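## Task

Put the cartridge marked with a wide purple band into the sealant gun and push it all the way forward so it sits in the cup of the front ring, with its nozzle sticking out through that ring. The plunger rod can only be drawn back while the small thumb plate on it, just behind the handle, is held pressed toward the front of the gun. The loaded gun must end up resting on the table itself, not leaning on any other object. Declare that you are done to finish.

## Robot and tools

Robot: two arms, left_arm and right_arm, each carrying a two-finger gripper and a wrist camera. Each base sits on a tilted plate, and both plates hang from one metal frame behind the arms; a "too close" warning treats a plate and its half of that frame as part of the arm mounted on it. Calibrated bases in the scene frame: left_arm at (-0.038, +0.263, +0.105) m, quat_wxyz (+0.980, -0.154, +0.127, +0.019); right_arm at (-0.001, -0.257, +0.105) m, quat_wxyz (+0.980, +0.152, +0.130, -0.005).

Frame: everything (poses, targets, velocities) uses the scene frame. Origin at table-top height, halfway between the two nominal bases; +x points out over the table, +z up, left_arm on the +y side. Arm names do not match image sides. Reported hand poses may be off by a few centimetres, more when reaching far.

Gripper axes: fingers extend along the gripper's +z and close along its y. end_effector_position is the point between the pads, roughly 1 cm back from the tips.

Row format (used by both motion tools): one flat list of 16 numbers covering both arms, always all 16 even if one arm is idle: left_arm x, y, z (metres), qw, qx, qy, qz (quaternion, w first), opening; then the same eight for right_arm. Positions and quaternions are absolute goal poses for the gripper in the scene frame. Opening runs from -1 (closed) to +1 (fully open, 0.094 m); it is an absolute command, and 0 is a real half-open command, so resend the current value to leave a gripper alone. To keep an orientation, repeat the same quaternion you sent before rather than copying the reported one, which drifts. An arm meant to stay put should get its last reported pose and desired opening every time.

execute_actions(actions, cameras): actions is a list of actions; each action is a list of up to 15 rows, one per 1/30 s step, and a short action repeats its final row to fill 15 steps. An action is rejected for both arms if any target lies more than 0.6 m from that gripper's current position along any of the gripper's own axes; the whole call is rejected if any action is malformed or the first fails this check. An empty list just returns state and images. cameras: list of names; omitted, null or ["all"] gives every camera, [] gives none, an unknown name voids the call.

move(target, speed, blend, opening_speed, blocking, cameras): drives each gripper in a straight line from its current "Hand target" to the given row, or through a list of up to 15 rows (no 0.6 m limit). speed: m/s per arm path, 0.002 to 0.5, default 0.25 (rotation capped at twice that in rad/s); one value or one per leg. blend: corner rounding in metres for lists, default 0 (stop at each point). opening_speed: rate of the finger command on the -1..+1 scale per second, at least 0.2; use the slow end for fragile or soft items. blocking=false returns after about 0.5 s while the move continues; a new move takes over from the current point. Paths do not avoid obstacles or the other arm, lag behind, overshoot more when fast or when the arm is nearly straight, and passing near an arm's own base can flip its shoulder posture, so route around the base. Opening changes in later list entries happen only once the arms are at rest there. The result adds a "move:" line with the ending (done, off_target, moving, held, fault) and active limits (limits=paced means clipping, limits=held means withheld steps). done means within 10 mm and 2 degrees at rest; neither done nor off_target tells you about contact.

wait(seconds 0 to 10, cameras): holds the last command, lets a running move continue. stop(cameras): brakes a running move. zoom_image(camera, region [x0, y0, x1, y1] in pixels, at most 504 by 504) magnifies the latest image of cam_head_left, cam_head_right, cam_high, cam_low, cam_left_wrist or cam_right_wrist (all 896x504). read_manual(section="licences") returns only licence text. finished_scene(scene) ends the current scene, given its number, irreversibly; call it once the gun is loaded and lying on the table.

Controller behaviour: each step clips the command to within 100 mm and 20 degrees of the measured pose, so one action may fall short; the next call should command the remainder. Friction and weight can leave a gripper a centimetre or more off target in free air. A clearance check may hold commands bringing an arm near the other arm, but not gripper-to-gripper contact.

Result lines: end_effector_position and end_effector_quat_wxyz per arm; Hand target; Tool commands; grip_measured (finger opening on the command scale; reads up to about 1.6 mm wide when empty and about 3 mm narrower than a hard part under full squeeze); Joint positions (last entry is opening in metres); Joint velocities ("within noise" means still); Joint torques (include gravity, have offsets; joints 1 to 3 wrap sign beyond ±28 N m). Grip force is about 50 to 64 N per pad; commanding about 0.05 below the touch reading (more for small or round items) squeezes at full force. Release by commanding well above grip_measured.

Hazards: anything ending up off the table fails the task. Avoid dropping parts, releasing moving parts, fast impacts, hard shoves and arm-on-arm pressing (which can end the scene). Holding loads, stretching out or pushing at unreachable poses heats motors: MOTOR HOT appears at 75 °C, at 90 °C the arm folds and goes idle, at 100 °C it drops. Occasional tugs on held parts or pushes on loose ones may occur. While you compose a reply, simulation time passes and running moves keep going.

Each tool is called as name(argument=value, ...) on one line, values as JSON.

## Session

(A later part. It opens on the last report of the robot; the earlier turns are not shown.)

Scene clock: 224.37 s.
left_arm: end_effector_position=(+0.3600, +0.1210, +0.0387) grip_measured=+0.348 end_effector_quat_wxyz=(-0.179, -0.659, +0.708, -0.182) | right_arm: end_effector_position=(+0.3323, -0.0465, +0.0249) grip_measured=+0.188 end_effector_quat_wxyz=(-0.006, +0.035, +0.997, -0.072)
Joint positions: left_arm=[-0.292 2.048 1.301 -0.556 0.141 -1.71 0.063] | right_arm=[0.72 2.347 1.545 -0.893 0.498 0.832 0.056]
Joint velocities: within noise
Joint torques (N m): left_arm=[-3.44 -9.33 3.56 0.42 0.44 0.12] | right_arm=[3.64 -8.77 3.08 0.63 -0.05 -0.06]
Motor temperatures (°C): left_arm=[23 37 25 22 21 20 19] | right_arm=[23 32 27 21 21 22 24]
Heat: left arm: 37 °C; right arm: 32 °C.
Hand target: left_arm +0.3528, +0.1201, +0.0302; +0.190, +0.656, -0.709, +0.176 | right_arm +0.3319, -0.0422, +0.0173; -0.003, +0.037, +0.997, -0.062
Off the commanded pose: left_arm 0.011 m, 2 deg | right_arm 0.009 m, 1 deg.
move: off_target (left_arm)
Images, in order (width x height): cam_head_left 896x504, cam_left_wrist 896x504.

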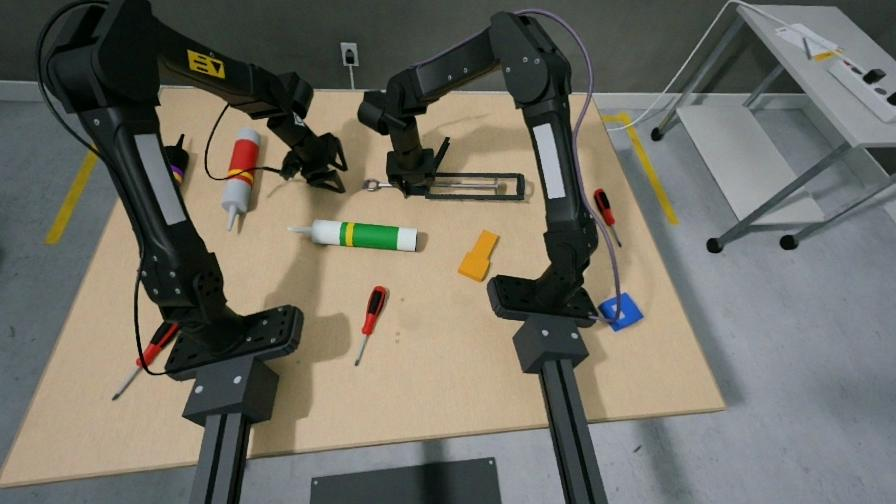

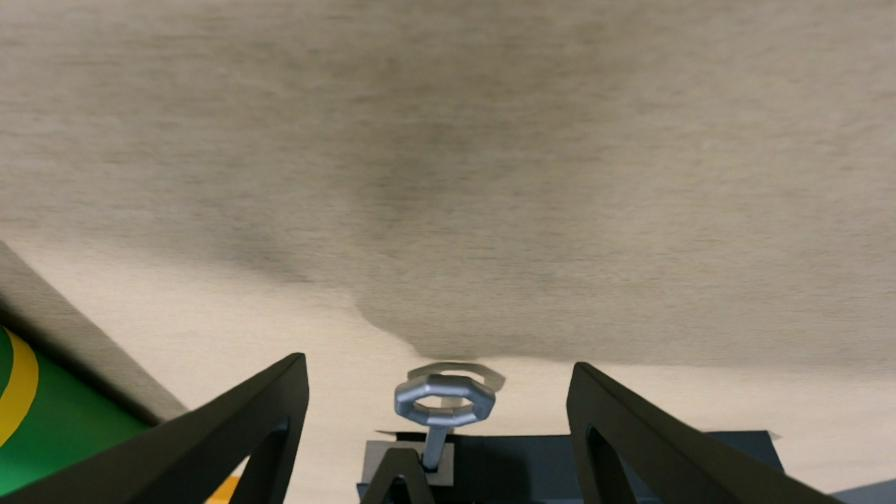

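move(target=[[0.351,0.068,0.024,-0.19,-0.6557,0.7093,-0.1757,0.25, 0.332,-0.042,0.0170, -0.0023,0.0374,0.9974,-0.061, 0.15]], speed=0.1, cameras=["cam_left_wrist","cam_head_left"])

Scene clock: 232.07 s.
left_arm: end_effector_position=(+0.3504, +0.0744, +0.0282) grip_measured=+0.252 end_effector_quat_wxyz=(-0.191, -0.655, +0.708, -0.181) | right_arm: end_effector_position=(+0.3323, -0.0465, +0.0249) grip_measured=+0.188 end_effector_quat_wxyz=(-0.006, +0.035, +0.997, -0.072)
Joint positions: left_arm=[-0.388 2.133 1.318 -0.492 0.136 -1.8 0.059] | right_arm=[0.72 2.347 1.545 -0.893 0.498 0.832 0.056]
Joint velocities: within noise
Joint torques (N m): left_arm=[-5.56 -9.07 5.6 0.45 0.21 -0.12] | right_arm=[3.63 -8.79 3.1 0.62 -0.06 -0.06]
Motor temperatures (°C): left_arm=[23 35 25 22 21 20 19] | right_arm=[23 33 26 21 20 22 25]
Heat: left arm: 35 °C; right arm: 33 °C.
Hand target: left_arm +0.3509, +0.0681, +0.0241; +0.190, +0.656, -0.709, +0.176 | right_arm +0.3319, -0.0422, +0.0173; -0.003, +0.037, +0.997, -0.062
Off the commanded pose: left_arm 0.008 m, 1 deg | right_arm 0.009 m, 1 deg.
move: done
Images, in order (width x height): cam_head_left 896x504, cam_left_wrist 896x504.

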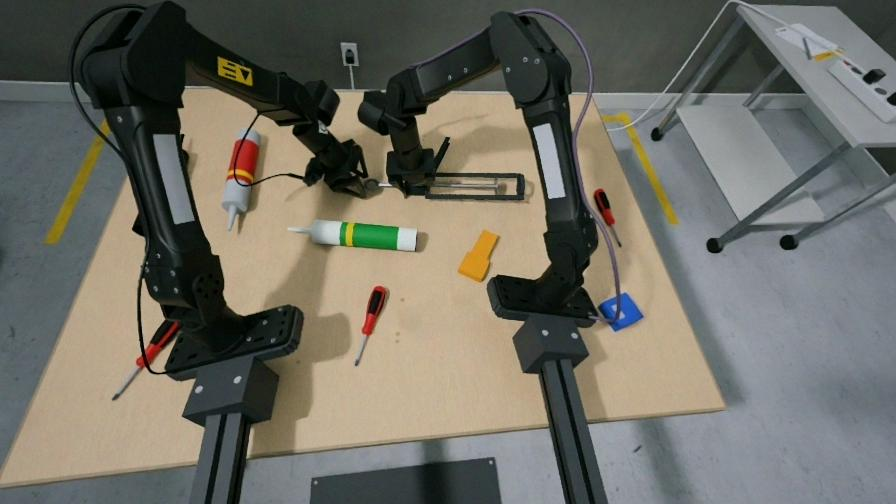

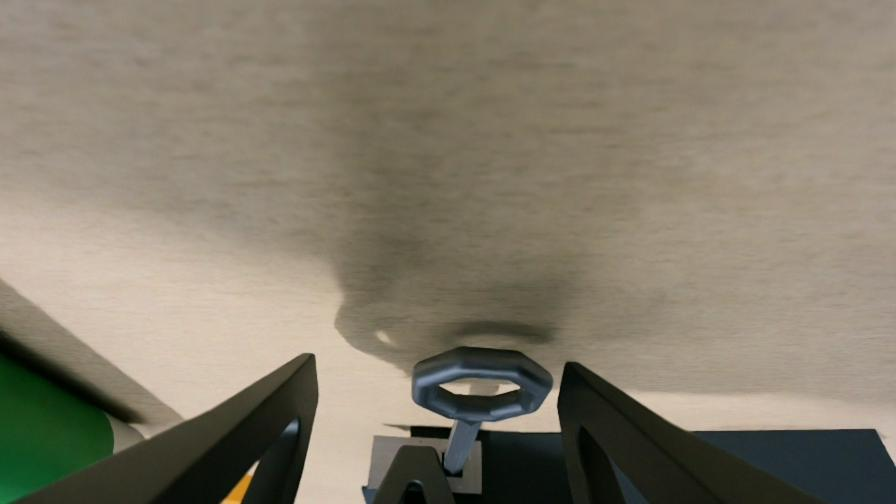

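move(target=[[0.365,0.067,0.025,-0.19,-0.6557,0.7093,-0.1757,0.25, 0.332,-0.042,0.0170, -0.0023,0.0374,0.9974,-0.061, 0.15]], speed=0.1, cameras=["cam_left_wrist"])

Scene clock: 238.57 s.
left_arm: end_effector_position=(+0.3693, +0.0700, +0.0325) grip_measured=+0.252 end_effector_quat_wxyz=(-0.185, -0.656, +0.706, -0.191) | right_arm: end_effector_position=(+0.3323, -0.0465, +0.0249) grip_measured=+0.188 end_effector_quat_wxyz=(-0.006, +0.035, +0.997, -0.072)
Joint positions: left_arm=[-0.388 2.163 1.394 -0.514 0.135 -1.801 0.059] | right_arm=[0.72 2.347 1.545 -0.893 0.498 0.832 0.056]
Joint velocities: within noise
Joint torques (N m): left_arm=[-5.03 -9.14 5.87 0.31 0.24 -0.05] | right_arm=[3.62 -8.79 3.1 0.62 -0.06 -0.06]
Motor temperatures (°C): left_arm=[23 34 25 22 21 20 19] | right_arm=[23 34 26 21 20 22 25]
Heat: left arm: 34 °C; right arm: 34 °C.
Hand target: left_arm +0.3649, +0.0672, +0.0251; +0.190, +0.656, -0.709, +0.176 | right_arm +0.3319, -0.0422, +0.0173; -0.003, +0.037, +0.997, -0.062
Off the commanded pose: left_arm 0.009 m, 2 deg | right_arm 0.009 m, 1 deg.
move: done
Images, in order (width x height): cam_left_wrist 896x504.

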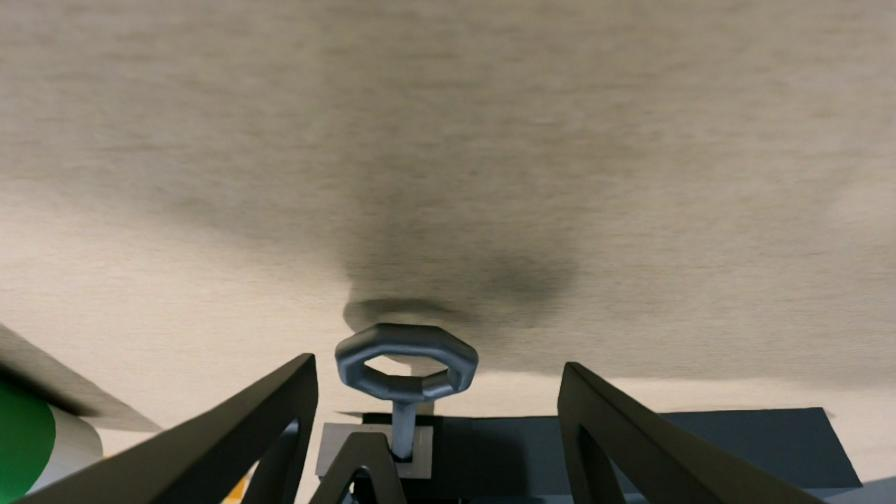

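move(target=[[0.356,0.070,0.022,-0.19,-0.6557,0.7093,-0.1757,0.25, 0.332,-0.042,0.0170, -0.0023,0.0374,0.9974,-0.061, 0.15]], speed=0.1, cameras=["cam_left_wrist"])

Scene clock: 244.77 s.
left_arm: end_effector_position=(+0.3639, +0.0703, +0.0288) grip_measured=+0.252 end_effector_quat_wxyz=(-0.187, -0.656, +0.707, -0.187) | right_arm: end_effector_position=(+0.3323, -0.0465, +0.0249) grip_measured=+0.188 end_effector_quat_wxyz=(-0.006, +0.035, +0.997, -0.072)
Joint positions: left_arm=[-0.388 2.163 1.375 -0.504 0.135 -1.801 0.059] | right_arm=[0.72 2.347 1.545 -0.893 0.498 0.832 0.056]
Joint velocities: within noise
Joint torques (N m): left_arm=[-4.75 -10.69 3.19 0.48 0.25 -0.02] | right_arm=[3.64 -8.79 3.11 0.62 -0.06 -0.06]
Motor temperatures (°C): left_arm=[23 35 25 22 21 20 19] | right_arm=[23 34 26 21 20 22 25]
Heat: left arm: 35 °C; right arm: 34 °C.
Hand target: left_arm +0.3560, +0.0701, +0.0221; +0.190, +0.656, -0.709, +0.176 | right_arm +0.3319, -0.0422, +0.0173; -0.003, +0.037, +0.997, -0.062
Off the commanded pose: left_arm 0.010 m, 1 deg | right_arm 0.009 m, 1 deg.
move: done
Images, in order (width x height): cam_left_wrist 896x504.

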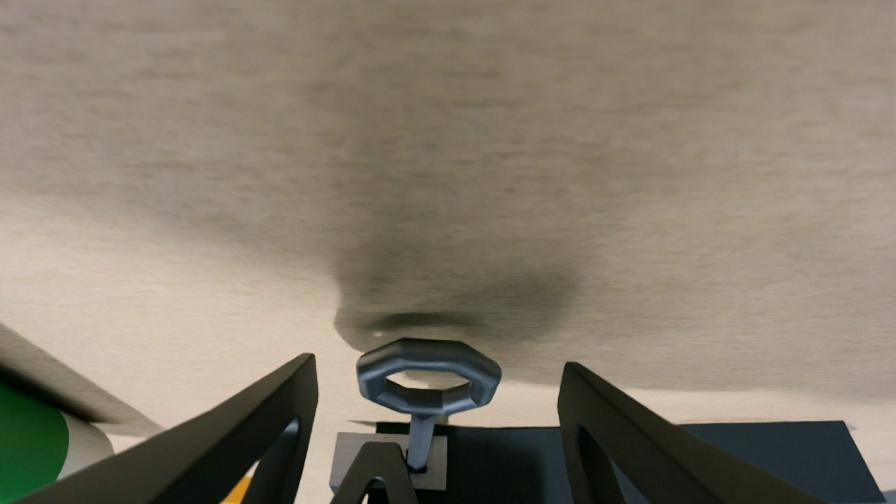

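move(target=[[0.352,0.071,0.022,-0.19,-0.6557,0.7093,-0.1757,0.0, 0.332,-0.042,0.0170, -0.0023,0.0374,0.9974,-0.061, 0.15],[0.352,0.071,0.022,-0.19,-0.6557,0.7093,-0.1757,-0.55, 0.332,-0.042,0.0170, -0.0023,0.0374,0.9974,-0.061, 0.15]], speed=0.1, opening_speed=0.5, cameras=["cam_left_wrist","cam_right_wrist"])

Scene clock: 254.23 s.
left_arm: end_effector_position=(+0.3603, +0.0714, +0.0277) grip_measured=-0.547 end_effector_quat_wxyz=(-0.187, -0.656, +0.707, -0.186) | right_arm: end_effector_position=(+0.3323, -0.0465, +0.0249) grip_measured=+0.187 end_effector_quat_wxyz=(-0.006, +0.034, +0.997, -0.072)
Joint positions: left_arm=[-0.388 2.154 1.354 -0.492 0.133 -1.801 0.021] | right_arm=[0.72 2.347 1.545 -0.893 0.498 0.83 0.056]
Joint velocities: within noise
Joint torques (N m): left_arm=[-4.79 -10.8 3.14 0.48 0.26 -0.01] | right_arm=[3.63 -8.79 3.1 0.62 -0.05 -0.03]
Motor temperatures (°C): left_arm=[23 36 24 22 21 20 19] | right_arm=[23 35 26 21 20 22 25]
Heat: left arm: 36 °C; right arm: 35 °C.
Hand target: left_arm +0.3521, +0.0711, +0.0222; +0.190, +0.656, -0.709, +0.176 | right_arm +0.3319, -0.0422, +0.0173; -0.003, +0.037, +0.997, -0.062
Off the commanded pose: left_arm 0.010 m, 1 deg | right_arm 0.009 m, 1 deg.
move: done
Images, in order (width x height): cam_left_wrist 896x504, cam_right_wrist 896x504.

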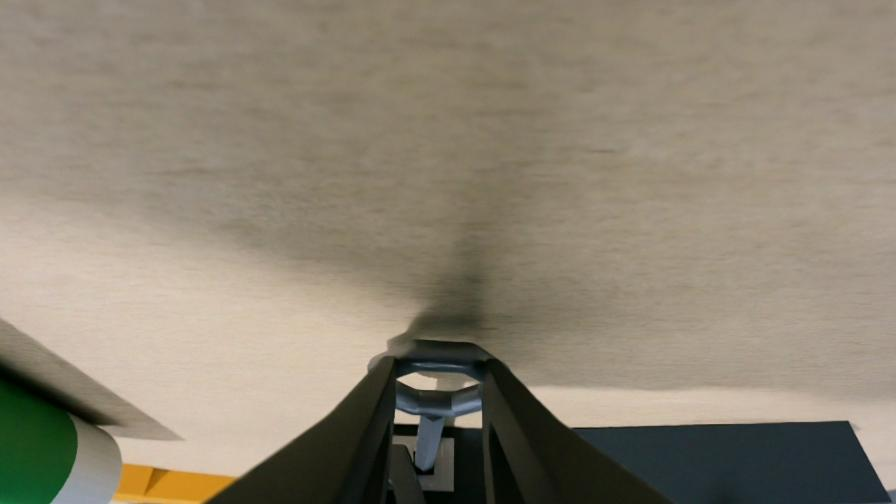

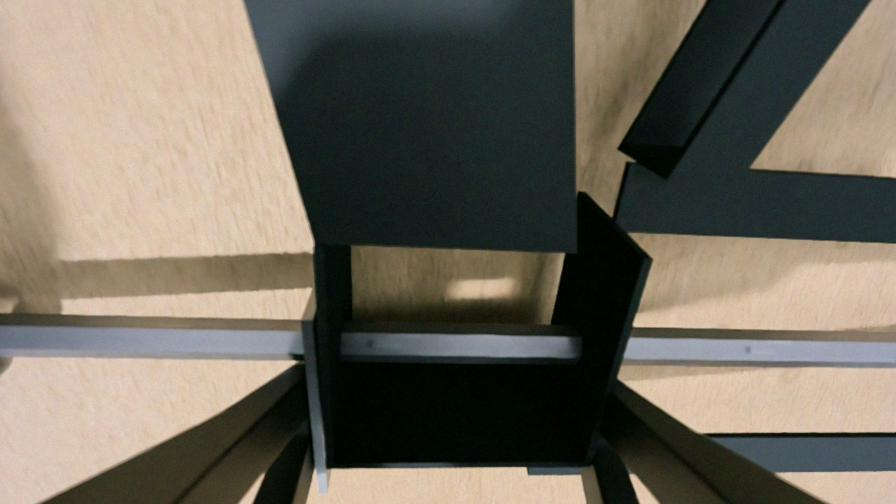

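move(target=[[0.352,0.071,0.028,-0.19,-0.6557,0.7093,-0.1757,0.25, 0.332,-0.042,0.0170, -0.0023,0.0374,0.9974,-0.061, 0.15],[0.352,0.071,0.010,-0.19,-0.6557,0.7093,-0.1757,0.25, 0.332,-0.042,0.0170, -0.0023,0.0374,0.9974,-0.061, 0.15]], speed=0.08, opening_speed=1.5, cameras=["cam_left_wrist","cam_low"])

Scene clock: 260.47 s.
left_arm: end_effector_position=(+0.3637, +0.0695, +0.0257) grip_measured=+0.248 end_effector_quat_wxyz=(-0.182, -0.657, +0.706, -0.194) | right_arm: end_effector_position=(+0.3323, -0.0465, +0.0249) grip_measured=+0.187 end_effector_quat_wxyz=(-0.006, +0.034, +0.997, -0.072)
Joint positions: left_arm=[-0.388 2.159 1.348 -0.463 0.133 -1.801 0.059] | right_arm=[0.72 2.347 1.545 -0.893 0.498 0.83 0.056]
Joint velocities: within noise
Joint torques (N m): left_arm=[-3.85 -9.02 3.11 0.52 0.29 0.1] | right_arm=[3.63 -8.77 3.1 0.63 -0.06 -0.03]
Motor temperatures (°C): left_arm=[23 35 24 22 21 20 19] | right_arm=[22 35 26 21 20 22 25]
Heat: left arm: 35 °C; right arm: 35 °C.
Hand target: left_arm +0.3518, +0.0712, +0.0106; +0.190, +0.656, -0.709, +0.176 | right_arm +0.3319, -0.0422, +0.0173; -0.003, +0.037, +0.997, -0.062
Off the commanded pose: left_arm 0.020 m, 2 deg | right_arm 0.009 m, 1 deg.
move: off_target (left_arm)
Images, in order (width x height): cam_low 896x504, cam_left_wrist 896x504.

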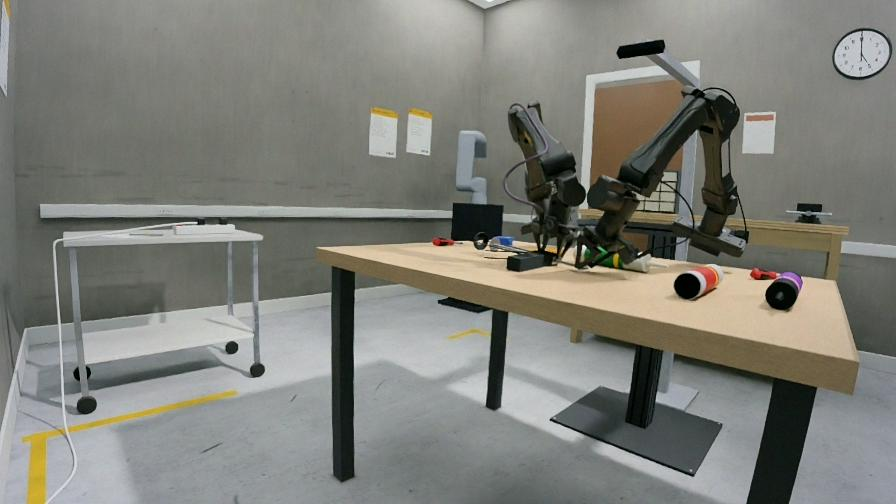

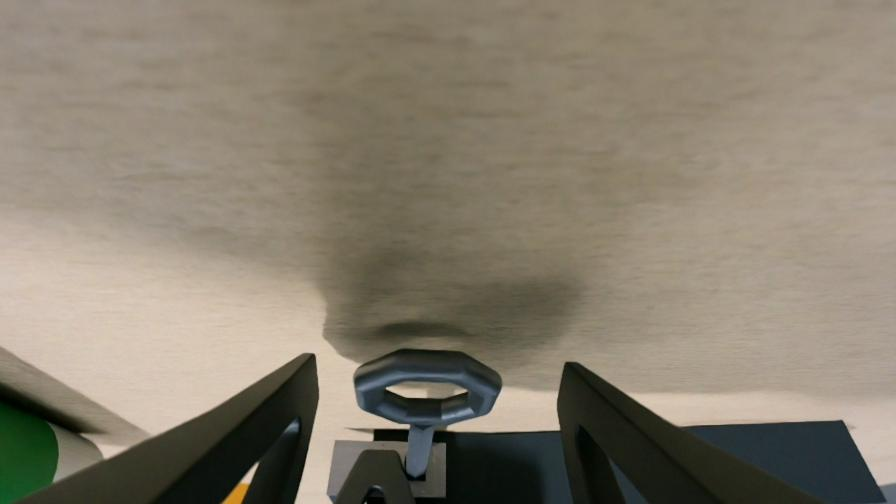

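move(target=[[0.350,0.069,0.014,-0.19,-0.6557,0.7093,-0.1757,-0.1, 0.332,-0.042,0.0170, -0.0023,0.0374,0.9974,-0.061, 0.15],[0.350,0.069,0.014,-0.19,-0.6557,0.7093,-0.1757,-0.5, 0.332,-0.042,0.0170, -0.0023,0.0374,0.9974,-0.061, 0.15]], speed=0.08, opening_speed=0.8, cameras=["cam_left_wrist"])

Scene clock: 271.07 s.
left_arm: end_effector_position=(+0.3596, +0.0710, +0.0262) grip_measured=-0.496 end_effector_quat_wxyz=(-0.185, -0.656, +0.707, -0.189) | right_arm: end_effector_position=(+0.3323, -0.0465, +0.0249) grip_measured=+0.187 end_effector_quat_wxyz=(-0.006, +0.034, +0.997, -0.072)
Joint positions: left_arm=[-0.388 2.153 1.342 -0.475 0.133 -1.801 0.024] | right_arm=[0.72 2.347 1.545 -0.893 0.498 0.83 0.056]
Joint velocities: within noise
Joint torques (N m): left_arm=[-4.62 -9.37 3.06 0.59 0.27 0] | right_arm=[3.64 -8.79 3.11 0.63 -0.06 -0.04]
Motor temperatures (°C): left_arm=[23 34 24 22 21 20 19] | right_arm=[22 35 26 21 20 22 25]
Heat: left arm: 34 °C; right arm: 35 °C.
Hand target: left_arm +0.3497, +0.0693, +0.0144; +0.190, +0.656, -0.709, +0.176 | right_arm +0.3319, -0.0422, +0.0173; -0.003, +0.037, +0.997, -0.062
Off the commanded pose: left_arm 0.016 m, 2 deg | right_arm 0.009 m, 1 deg.
move: off_target (left_arm); target 2's new opening was sent with left_arm's hand 0.016 m and 2 deg from that target
Images, in order (width x height): cam_left_wrist 896x504.

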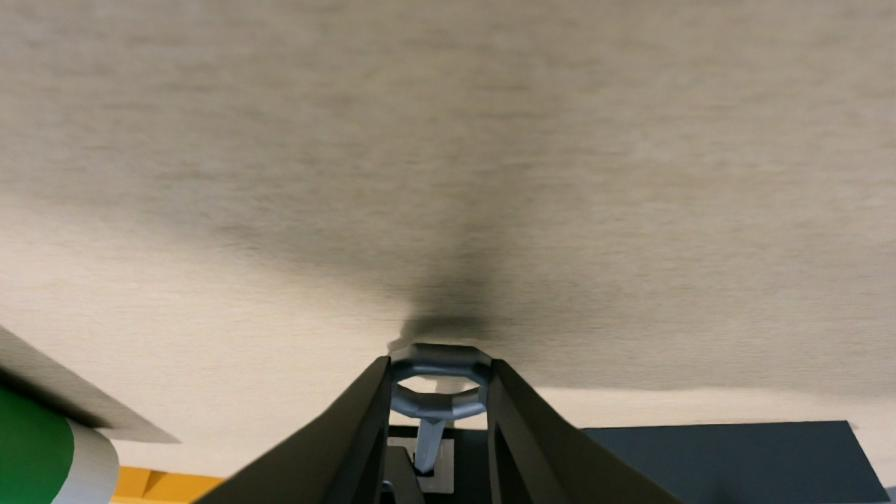

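move(target=[[0.352,0.069,0.014,-0.19,-0.6557,0.7093,-0.1757,0.2, 0.332,-0.042,0.0170, -0.0023,0.0374,0.9974,-0.061, 0.15],[0.352,0.066,0.000,-0.19,-0.6557,0.7093,-0.1757,0.2, 0.332,-0.042,0.0170, -0.0023,0.0374,0.9974,-0.061, 0.15]], speed=0.08, opening_speed=1.5, cameras=["cam_left_wrist"])

Scene clock: 284.87 s.
left_arm: end_effector_position=(+0.3596, +0.0670, +0.0186) grip_measured=+0.198 end_effector_quat_wxyz=(-0.186, -0.656, +0.706, -0.190) | right_arm: end_effector_position=(+0.3323, -0.0465, +0.0249) grip_measured=+0.187 end_effector_quat_wxyz=(-0.006, +0.034, +0.997, -0.072)
Joint positions: left_arm=[-0.388 2.177 1.342 -0.45 0.137 -1.801 0.056] | right_arm=[0.72 2.347 1.545 -0.893 0.498 0.83 0.056]
Joint velocities: within noise
Joint torques (N m): left_arm=[-4 -7.95 3.73 0.65 0.26 0.08] | right_arm=[3.63 -8.77 3.11 0.62 -0.05 -0.03]
Motor temperatures (°C): left_arm=[23 34 24 22 21 20 19] | right_arm=[23 35 26 21 20 22 25]
Heat: left arm: 34 °C; right arm: 35 °C.
Hand target: left_arm +0.3513, +0.0665, +0.0007; +0.190, +0.656, -0.709, +0.176 | right_arm +0.3319, -0.0422, +0.0173; -0.003, +0.037, +0.997, -0.062
Off the commanded pose: left_arm 0.020 m, 2 deg | right_arm 0.009 m, 1 deg.
move: off_target (left_arm)
Images, in order (width x height): cam_left_wrist 896x504.

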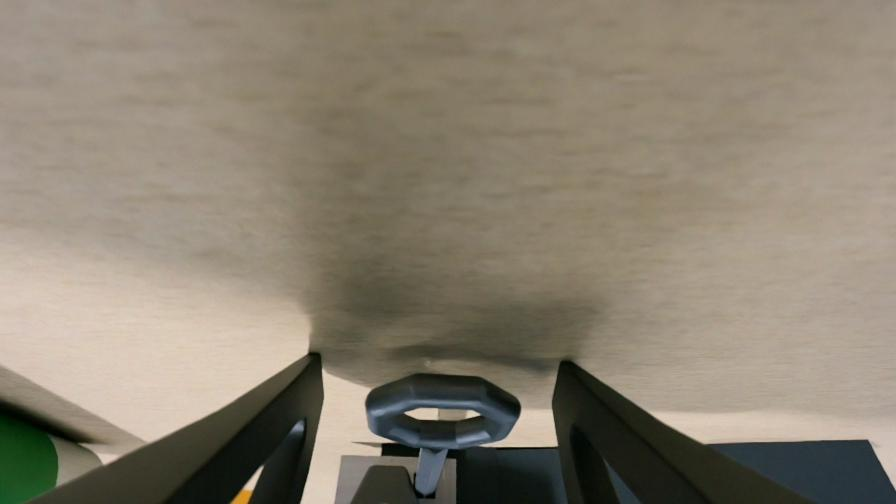

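move(target=[[0.351,0.065,0.003,-0.19,-0.6557,0.7093,-0.1757,-0.5, 0.332,-0.042,0.0170, -0.0023,0.0374,0.9974,-0.061, 0.15]], speed=0.08, opening_speed=0.8, cameras=["cam_left_wrist"])

Scene clock: 289.60 s.
left_arm: end_effector_position=(+0.3605, +0.0663, +0.0190) grip_measured=-0.279 end_effector_quat_wxyz=(-0.186, -0.656, +0.706, -0.193) | right_arm: end_effector_position=(+0.3323, -0.0465, +0.0249) grip_measured=+0.187 end_effector_quat_wxyz=(-0.006, +0.034, +0.997, -0.072)
Joint positions: left_arm=[-0.388 2.177 1.342 -0.445 0.14 -1.801 0.034] | right_arm=[0.72 2.347 1.545 -0.893 0.498 0.83 0.056]
Joint velocities: within noise
Joint torques (N m): left_arm=[-4.53 -8.53 3.56 0.57 0.21 0.01] | right_arm=[3.62 -8.79 3.1 0.62 -0.05 -0.04]
Motor temperatures (°C): left_arm=[23 33 24 22 21 20 19] | right_arm=[23 36 25 21 20 22 25]
Heat: left arm: 33 °C; right arm: 36 °C.
Hand target: left_arm +0.3506, +0.0654, +0.0036; +0.190, +0.656, -0.709, +0.176 | right_arm +0.3319, -0.0422, +0.0173; -0.003, +0.037, +0.997, -0.062
Off the commanded pose: left_arm 0.019 m, 2 deg | right_arm 0.009 m, 1 deg.
move: off_target (left_arm)
Images, in order (width x height): cam_left_wrist 896x504.

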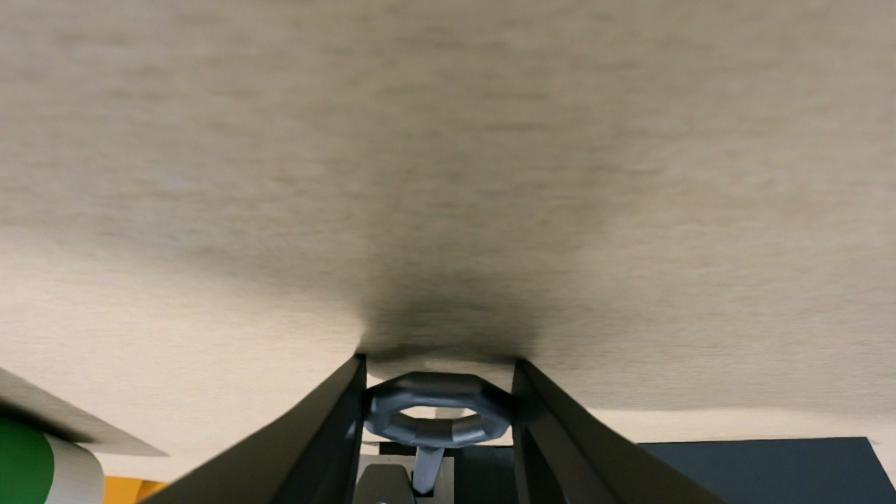

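move(target=[[0.352,0.075,0.010,-0.19,-0.6557,0.7093,-0.1757,-0.6, 0.332,-0.045,0.0170, -0.0023,0.0374,0.9974,-0.061, 0.1],[0.356,0.130,0.012,-0.19,-0.6557,0.7093,-0.1757,-0.6, 0.332,-0.048,0.0170, -0.0023,0.0374,0.9974,-0.061, 0.1]], speed=0.06, cameras=["cam_left_wrist","cam_right_wrist","cam_head_left"])

Scene clock: 302.77 s.
left_arm: end_effector_position=(+0.3651, +0.1047, +0.0183) grip_measured=-0.280 end_effector_quat_wxyz=(-0.205, -0.646, +0.704, -0.212) | right_arm: end_effector_position=(+0.3333, -0.0428, +0.0243) grip_measured=+0.187 end_effector_quat_wxyz=(-0.003, +0.036, +0.998, -0.058)
Joint positions: left_arm=[-0.272 2.131 1.315 -0.475 0.228 -1.678 0.034] | right_arm=[0.718 2.337 1.528 -0.86 0.483 0.822 0.056]
Joint velocities: within noise
Joint torques (N m): left_arm=[-1.81 -13.41 2.58 -0.04 -0.25 0.22] | right_arm=[2.99 -9.31 2.4 0.43 0.1 -0.07]
Motor temperatures (°C): left_arm=[23 33 24 22 21 20 20] | right_arm=[23 36 25 22 20 22 25]
Heat: left arm: 33 °C; right arm: 36 °C.
Hand target: left_arm +0.3559, +0.1289, +0.0121; -0.191, -0.655, +0.709, -0.176 | right_arm +0.3319, -0.0480, +0.0172; -0.003, +0.037, +0.997, -0.061
Off the commanded pose: left_arm 0.028 m, 5 deg | right_arm 0.009 m, 0 deg.
move: off_target (left_arm)
Images, in order (width x height): cam_head_left 896x504, cam_left_wrist 896x504, cam_right_wrist 896x504.

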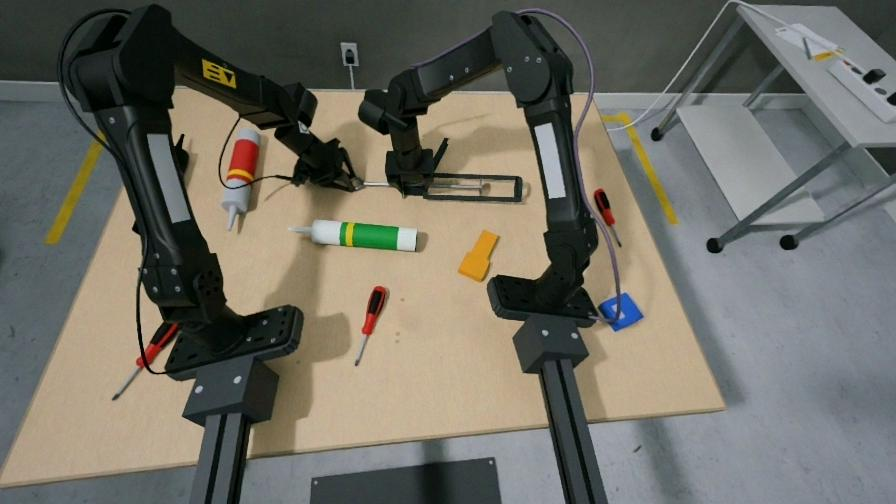

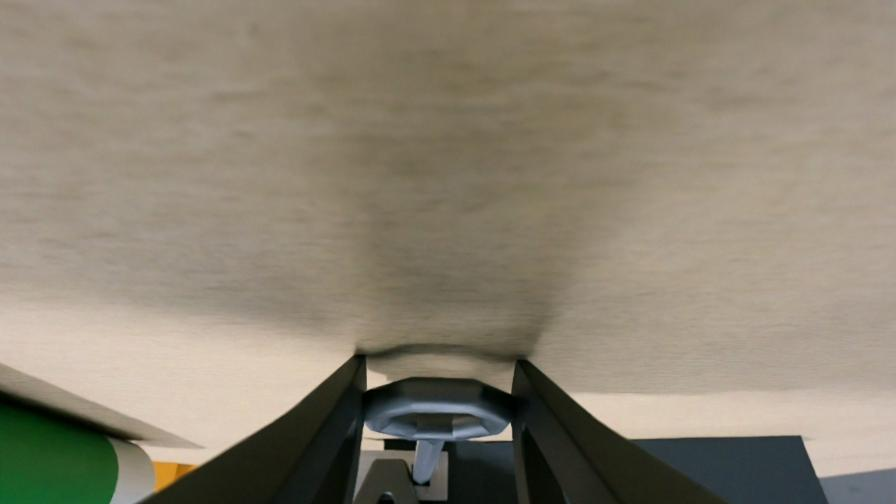

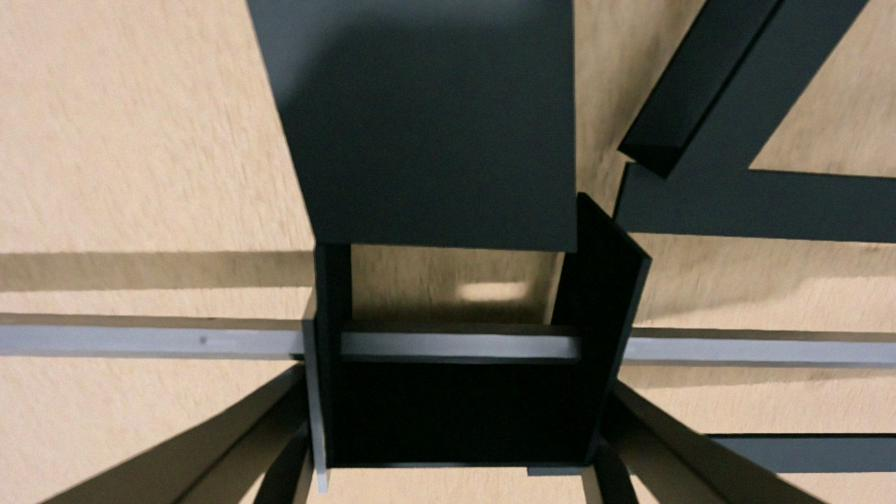

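move(target=[[0.363,0.212,0.016,-0.19,-0.6557,0.7093,-0.1757,-0.6, 0.332,-0.048,0.0170, -0.0023,0.0374,0.9974,-0.061, 0.1]], speed=0.06, cameras=["cam_left_wrist","cam_right_wrist","cam_head_left"])

Scene clock: 309.13 s.
left_arm: end_effector_position=(+0.3660, +0.1731, +0.0178) grip_measured=-0.280 end_effector_quat_wxyz=(-0.224, -0.643, +0.697, -0.224) | right_arm: end_effector_position=(+0.3323, -0.0355, +0.0248) grip_measured=+0.182 end_effector_quat_wxyz=(-0.004, +0.032, +0.998, -0.045)
Joint positions: left_arm=[-0.085 2.075 1.315 -0.588 0.322 -1.496 0.034] | right_arm=[0.725 2.337 1.528 -0.844 0.463 0.812 0.056]
Joint velocities: within noise
Joint torques (N m): left_arm=[-0.12 -14.64 4.64 -0.45 -0.7 0.38] | right_arm=[2.5 -9.31 2.45 0.26 0.29 0.03]
Motor temperatures (°C): left_arm=[23 34 24 21 21 20 20] | right_arm=[22 35 25 22 20 22 26]
Heat: left arm: 34 °C; right arm: 35 °C.
Hand target: left_arm +0.3624, +0.2105, +0.0163; +0.191, +0.656, -0.708, +0.178 | right_arm +0.3317, -0.0480, +0.0172; -0.003, +0.037, +0.997, -0.061
Off the commanded pose: left_arm 0.039 m, 7 deg | right_arm 0.015 m, 2 deg.
move: off_target (left_arm, right_arm)
Images, in order (width x height): cam_head_left 896x504, cam_left_wrist 896x504, cam_right_wrist 896x504.

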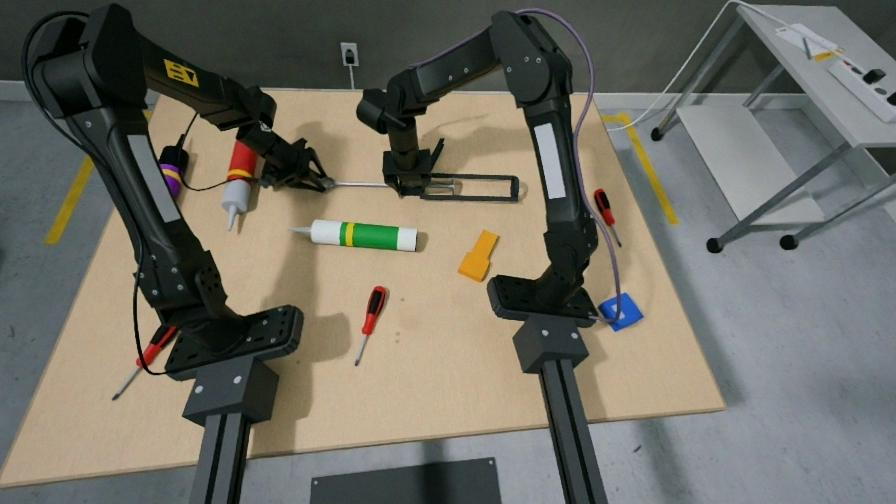

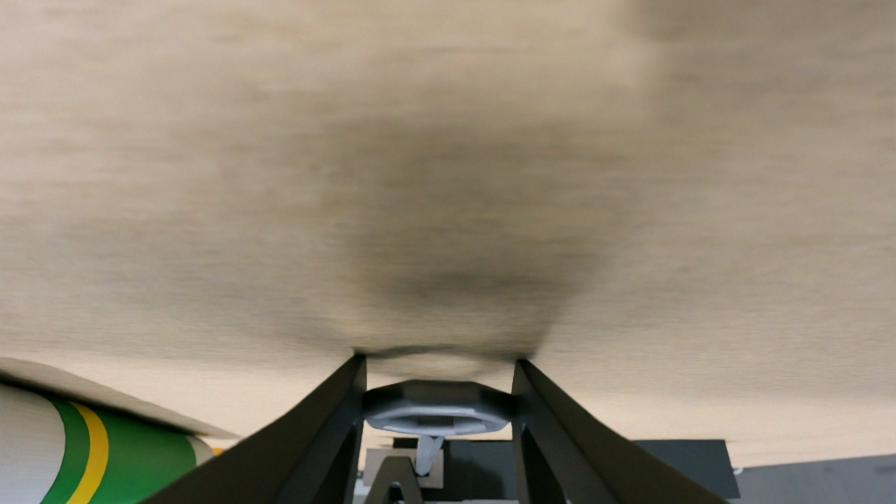

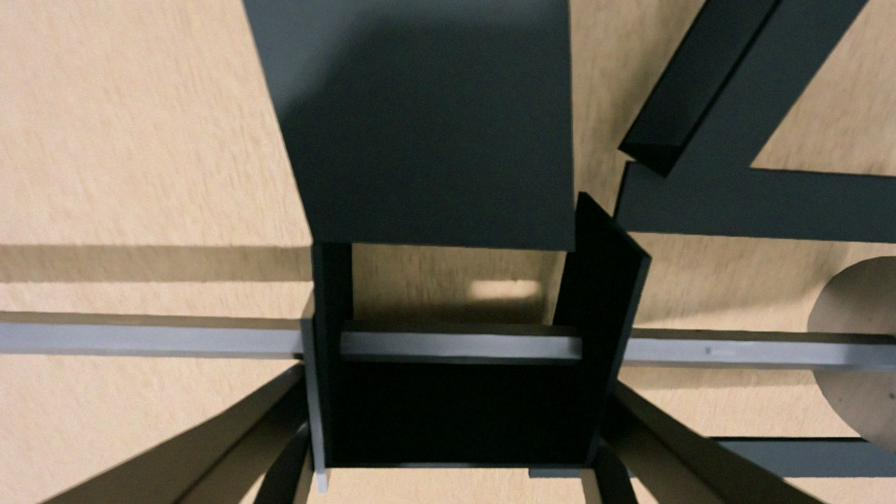

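move(target=[[0.365,0.250,0.018,-0.19,-0.6557,0.7093,-0.1757,-0.6, 0.332,-0.058,0.0170, -0.0023,0.0374,0.9974,-0.061, 0.1]], speed=0.05, cameras=["cam_left_wrist","cam_right_wrist","cam_high"])

Scene clock: 316.93 s.
left_arm: end_effector_position=(+0.3638, +0.2075, +0.0186) grip_measured=-0.281 end_effector_quat_wxyz=(-0.235, -0.643, +0.694, -0.224) | right_arm: end_effector_position=(+0.3302, -0.0372, +0.0261) grip_measured=+0.178 end_effector_quat_wxyz=(-0.001, +0.026, +0.999, -0.039)
Joint positions: left_arm=[0.007 2.063 1.346 -0.678 0.355 -1.404 0.034] | right_arm=[0.725 2.313 1.493 -0.816 0.458 0.793 0.055]
Joint velocities: within noise
Joint torques (N m): left_arm=[0.31 -14.99 5.46 -0.45 -0.84 0.38] | right_arm=[1.35 -9.54 2.1 0.2 0.39 0.05]
Motor temperatures (°C): left_arm=[23 36 24 21 21 20 21] | right_arm=[22 35 25 21 21 22 26]
Heat: left arm: 36 °C; right arm: 35 °C.
Hand target: left_arm +0.3642, +0.2486, +0.0187; +0.191, +0.656, -0.708, +0.178 | right_arm +0.3313, -0.0575, +0.0173; -0.003, +0.037, +0.997, -0.061
Off the commanded pose: left_arm 0.043 m, 8 deg | right_arm 0.023 m, 3 deg.
move: off_target (left_arm, right_arm)
Images, in order (width x height): cam_high 896x504, cam_left_wrist 896x504, cam_right_wrist 896x504.

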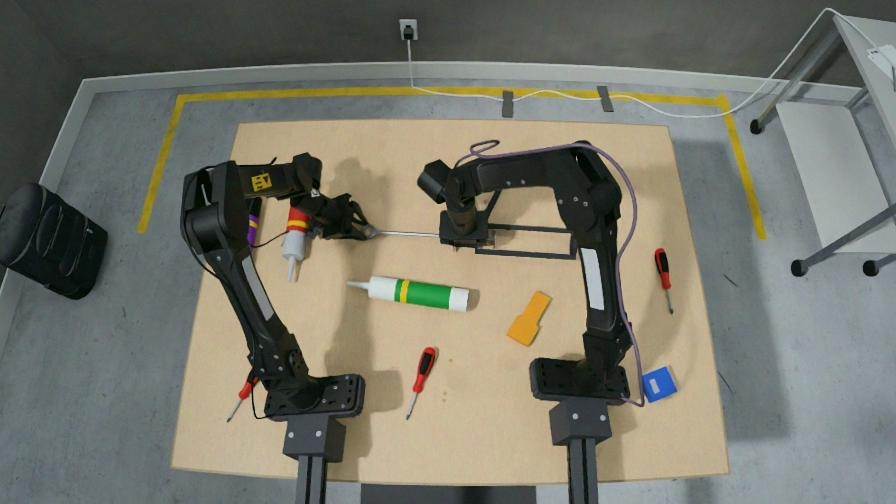

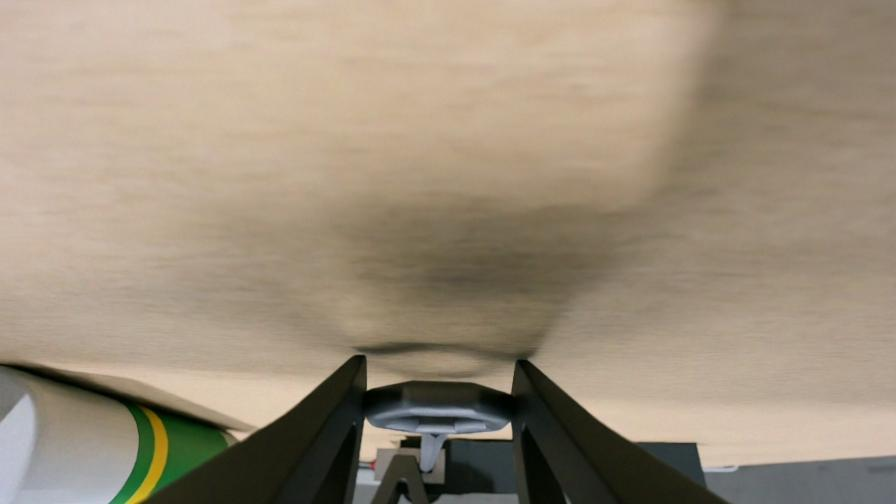

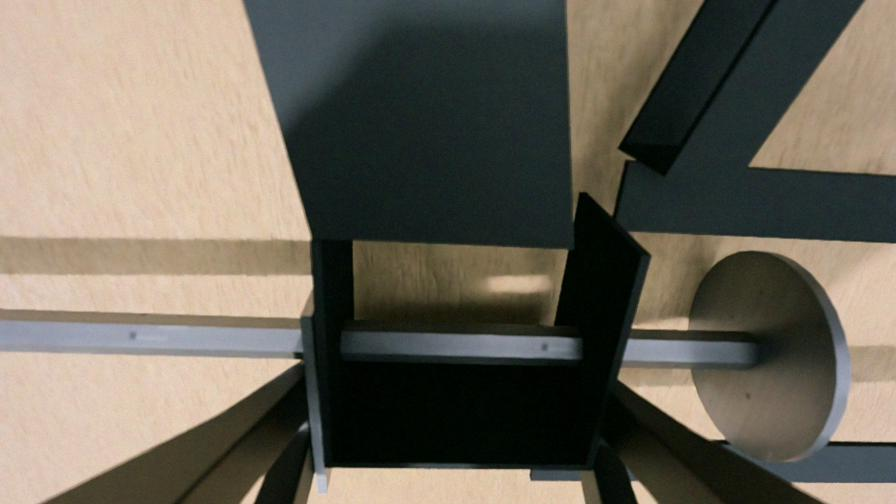

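move(target=[[0.3655,0.259,0.018,-0.19,-0.6557,0.7093,-0.1757,-0.6, 0.332,-0.062,0.0170, -0.0023,0.0374,0.9974,-0.061, 0.1]], speed=0.04, cameras=["cam_right_wrist"])

Scene clock: 325.37 s.
left_arm: end_effector_position=(+0.3613, +0.2154, +0.0189) grip_measured=-0.282 end_effector_quat_wxyz=(-0.240, -0.640, +0.695, -0.222) | right_arm: end_effector_position=(+0.3294, -0.0408, +0.0265) grip_measured=+0.178 end_effector_quat_wxyz=(-0.003, +0.022, +0.999, -0.038)
Joint positions: left_arm=[0.028 2.063 1.357 -0.711 0.36 -1.376 0.034] | right_arm=[0.719 2.301 1.477 -0.812 0.455 0.778 0.055]
Joint velocities: within noise
Joint torques (N m): left_arm=[0.51 -15.06 5.59 -0.38 -0.87 0.32] | right_arm=[1.17 -9.46 2.04 0.23 0.4 0.11]
Motor temperatures (°C): left_arm=[23 39 24 21 21 20 21] | right_arm=[22 36 25 21 21 22 26]
Heat: left arm: 39 °C; right arm: 36 °C.
Hand target: left_arm +0.3645, +0.2577, +0.0189; +0.192, +0.657, -0.708, +0.177 | right_arm +0.3313, -0.0615, +0.0174; -0.003, +0.037, +0.997, -0.061
Off the commanded pose: left_arm 0.044 m, 8 deg | right_arm 0.023 m, 3 deg.
move: off_target (left_arm, right_arm)
Images, in order (width x height): cam_right_wrist 896x504.

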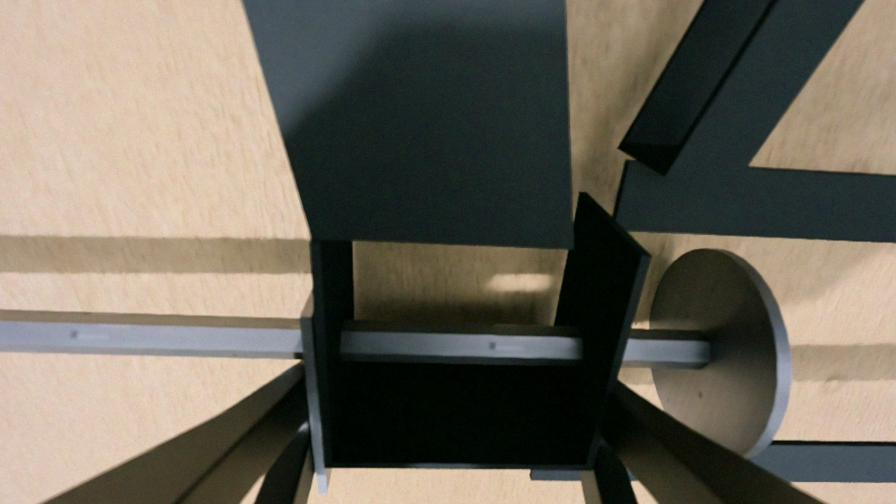

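move(target=[[0.358,0.222,0.008,-0.19,-0.6557,0.7093,-0.1757,-0.6, 0.3305,-0.045,0.0170, -0.0023,0.0374,0.9974,-0.061, 0.1],[0.358,0.222,0.008,-0.19,-0.6557,0.7093,-0.1757,0.3, 0.3305,-0.045,0.0170, -0.0023,0.0374,0.9974,-0.061, 0.1],[0.362,0.235,0.12,-0.19,-0.6557,0.7093,-0.1757,0.3, 0.3305,-0.045,0.0170, -0.0023,0.0374,0.9974,-0.061, 0.1]], speed=[0.05,0.05,0.15], cameras=["cam_right_wrist","cam_left_wrist","cam_high"])

Scene clock: 337.67 s.
left_arm: end_effector_position=(+0.3591, +0.2362, +0.1096) grip_measured=+0.298 end_effector_quat_wxyz=(-0.198, -0.656, +0.707, -0.174) | right_arm: end_effector_position=(+0.3306, -0.0405, +0.0265) grip_measured=+0.178 end_effector_quat_wxyz=(-0.002, +0.033, +0.999, -0.042)
Joint positions: left_arm=[-0.054 1.841 1.443 -0.984 0.213 -1.474 0.061] | right_arm=[0.72 2.309 1.49 -0.823 0.46 0.804 0.055]
Joint velocities: within noise
Joint torques (N m): left_arm=[-4.64 -12.04 6.04 -0.02 0.22 -0.13] | right_arm=[3.37 -6.68 6.2 0.05 0.32 0.17]
Motor temperatures (°C): left_arm=[23 41 24 21 21 20 21] | right_arm=[22 36 25 21 21 22 26]
Heat: left arm: 41 °C; right arm: 36 °C.
Hand target: left_arm +0.3619, +0.2349, +0.1199; +0.190, +0.656, -0.709, +0.176 | right_arm +0.3304, -0.0451, +0.0173; -0.002, +0.037, +0.997, -0.060
Off the commanded pose: left_arm 0.011 m, 1 deg | right_arm 0.010 m, 2 deg.
move: off_target (left_arm); target 2's new opening was sent with left_arm's hand 0.014 m and 5 deg from that target
Images, in order (width x height): cam_high 896x504, cam_left_wrist 896x504, cam_right_wrist 896x504.

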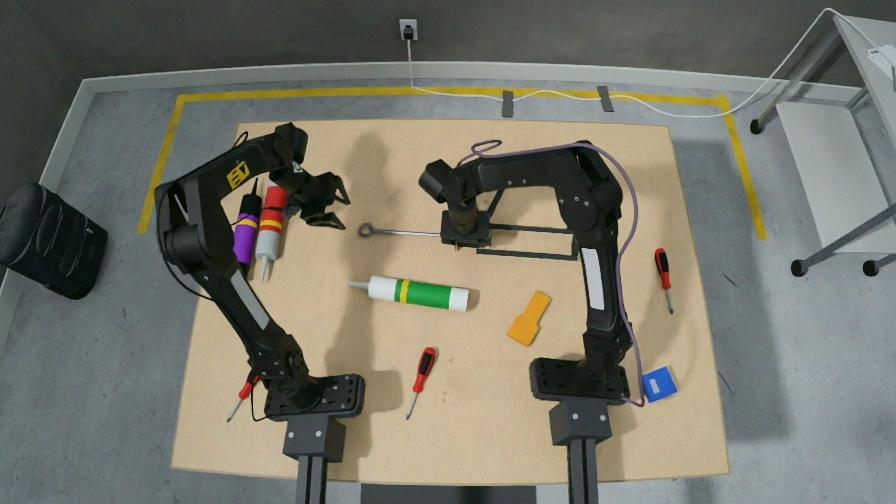

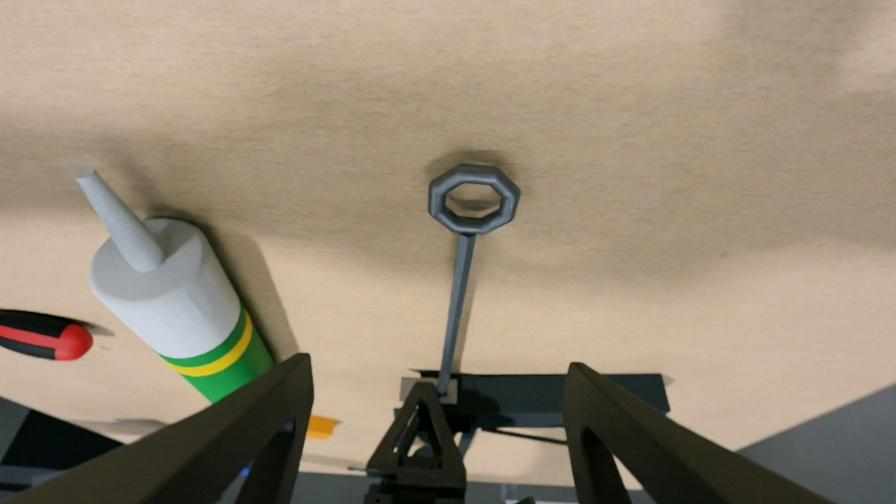

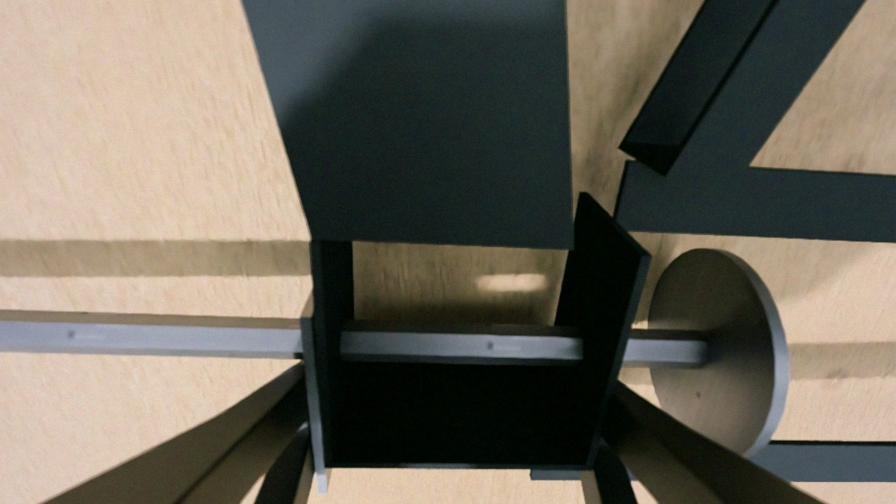

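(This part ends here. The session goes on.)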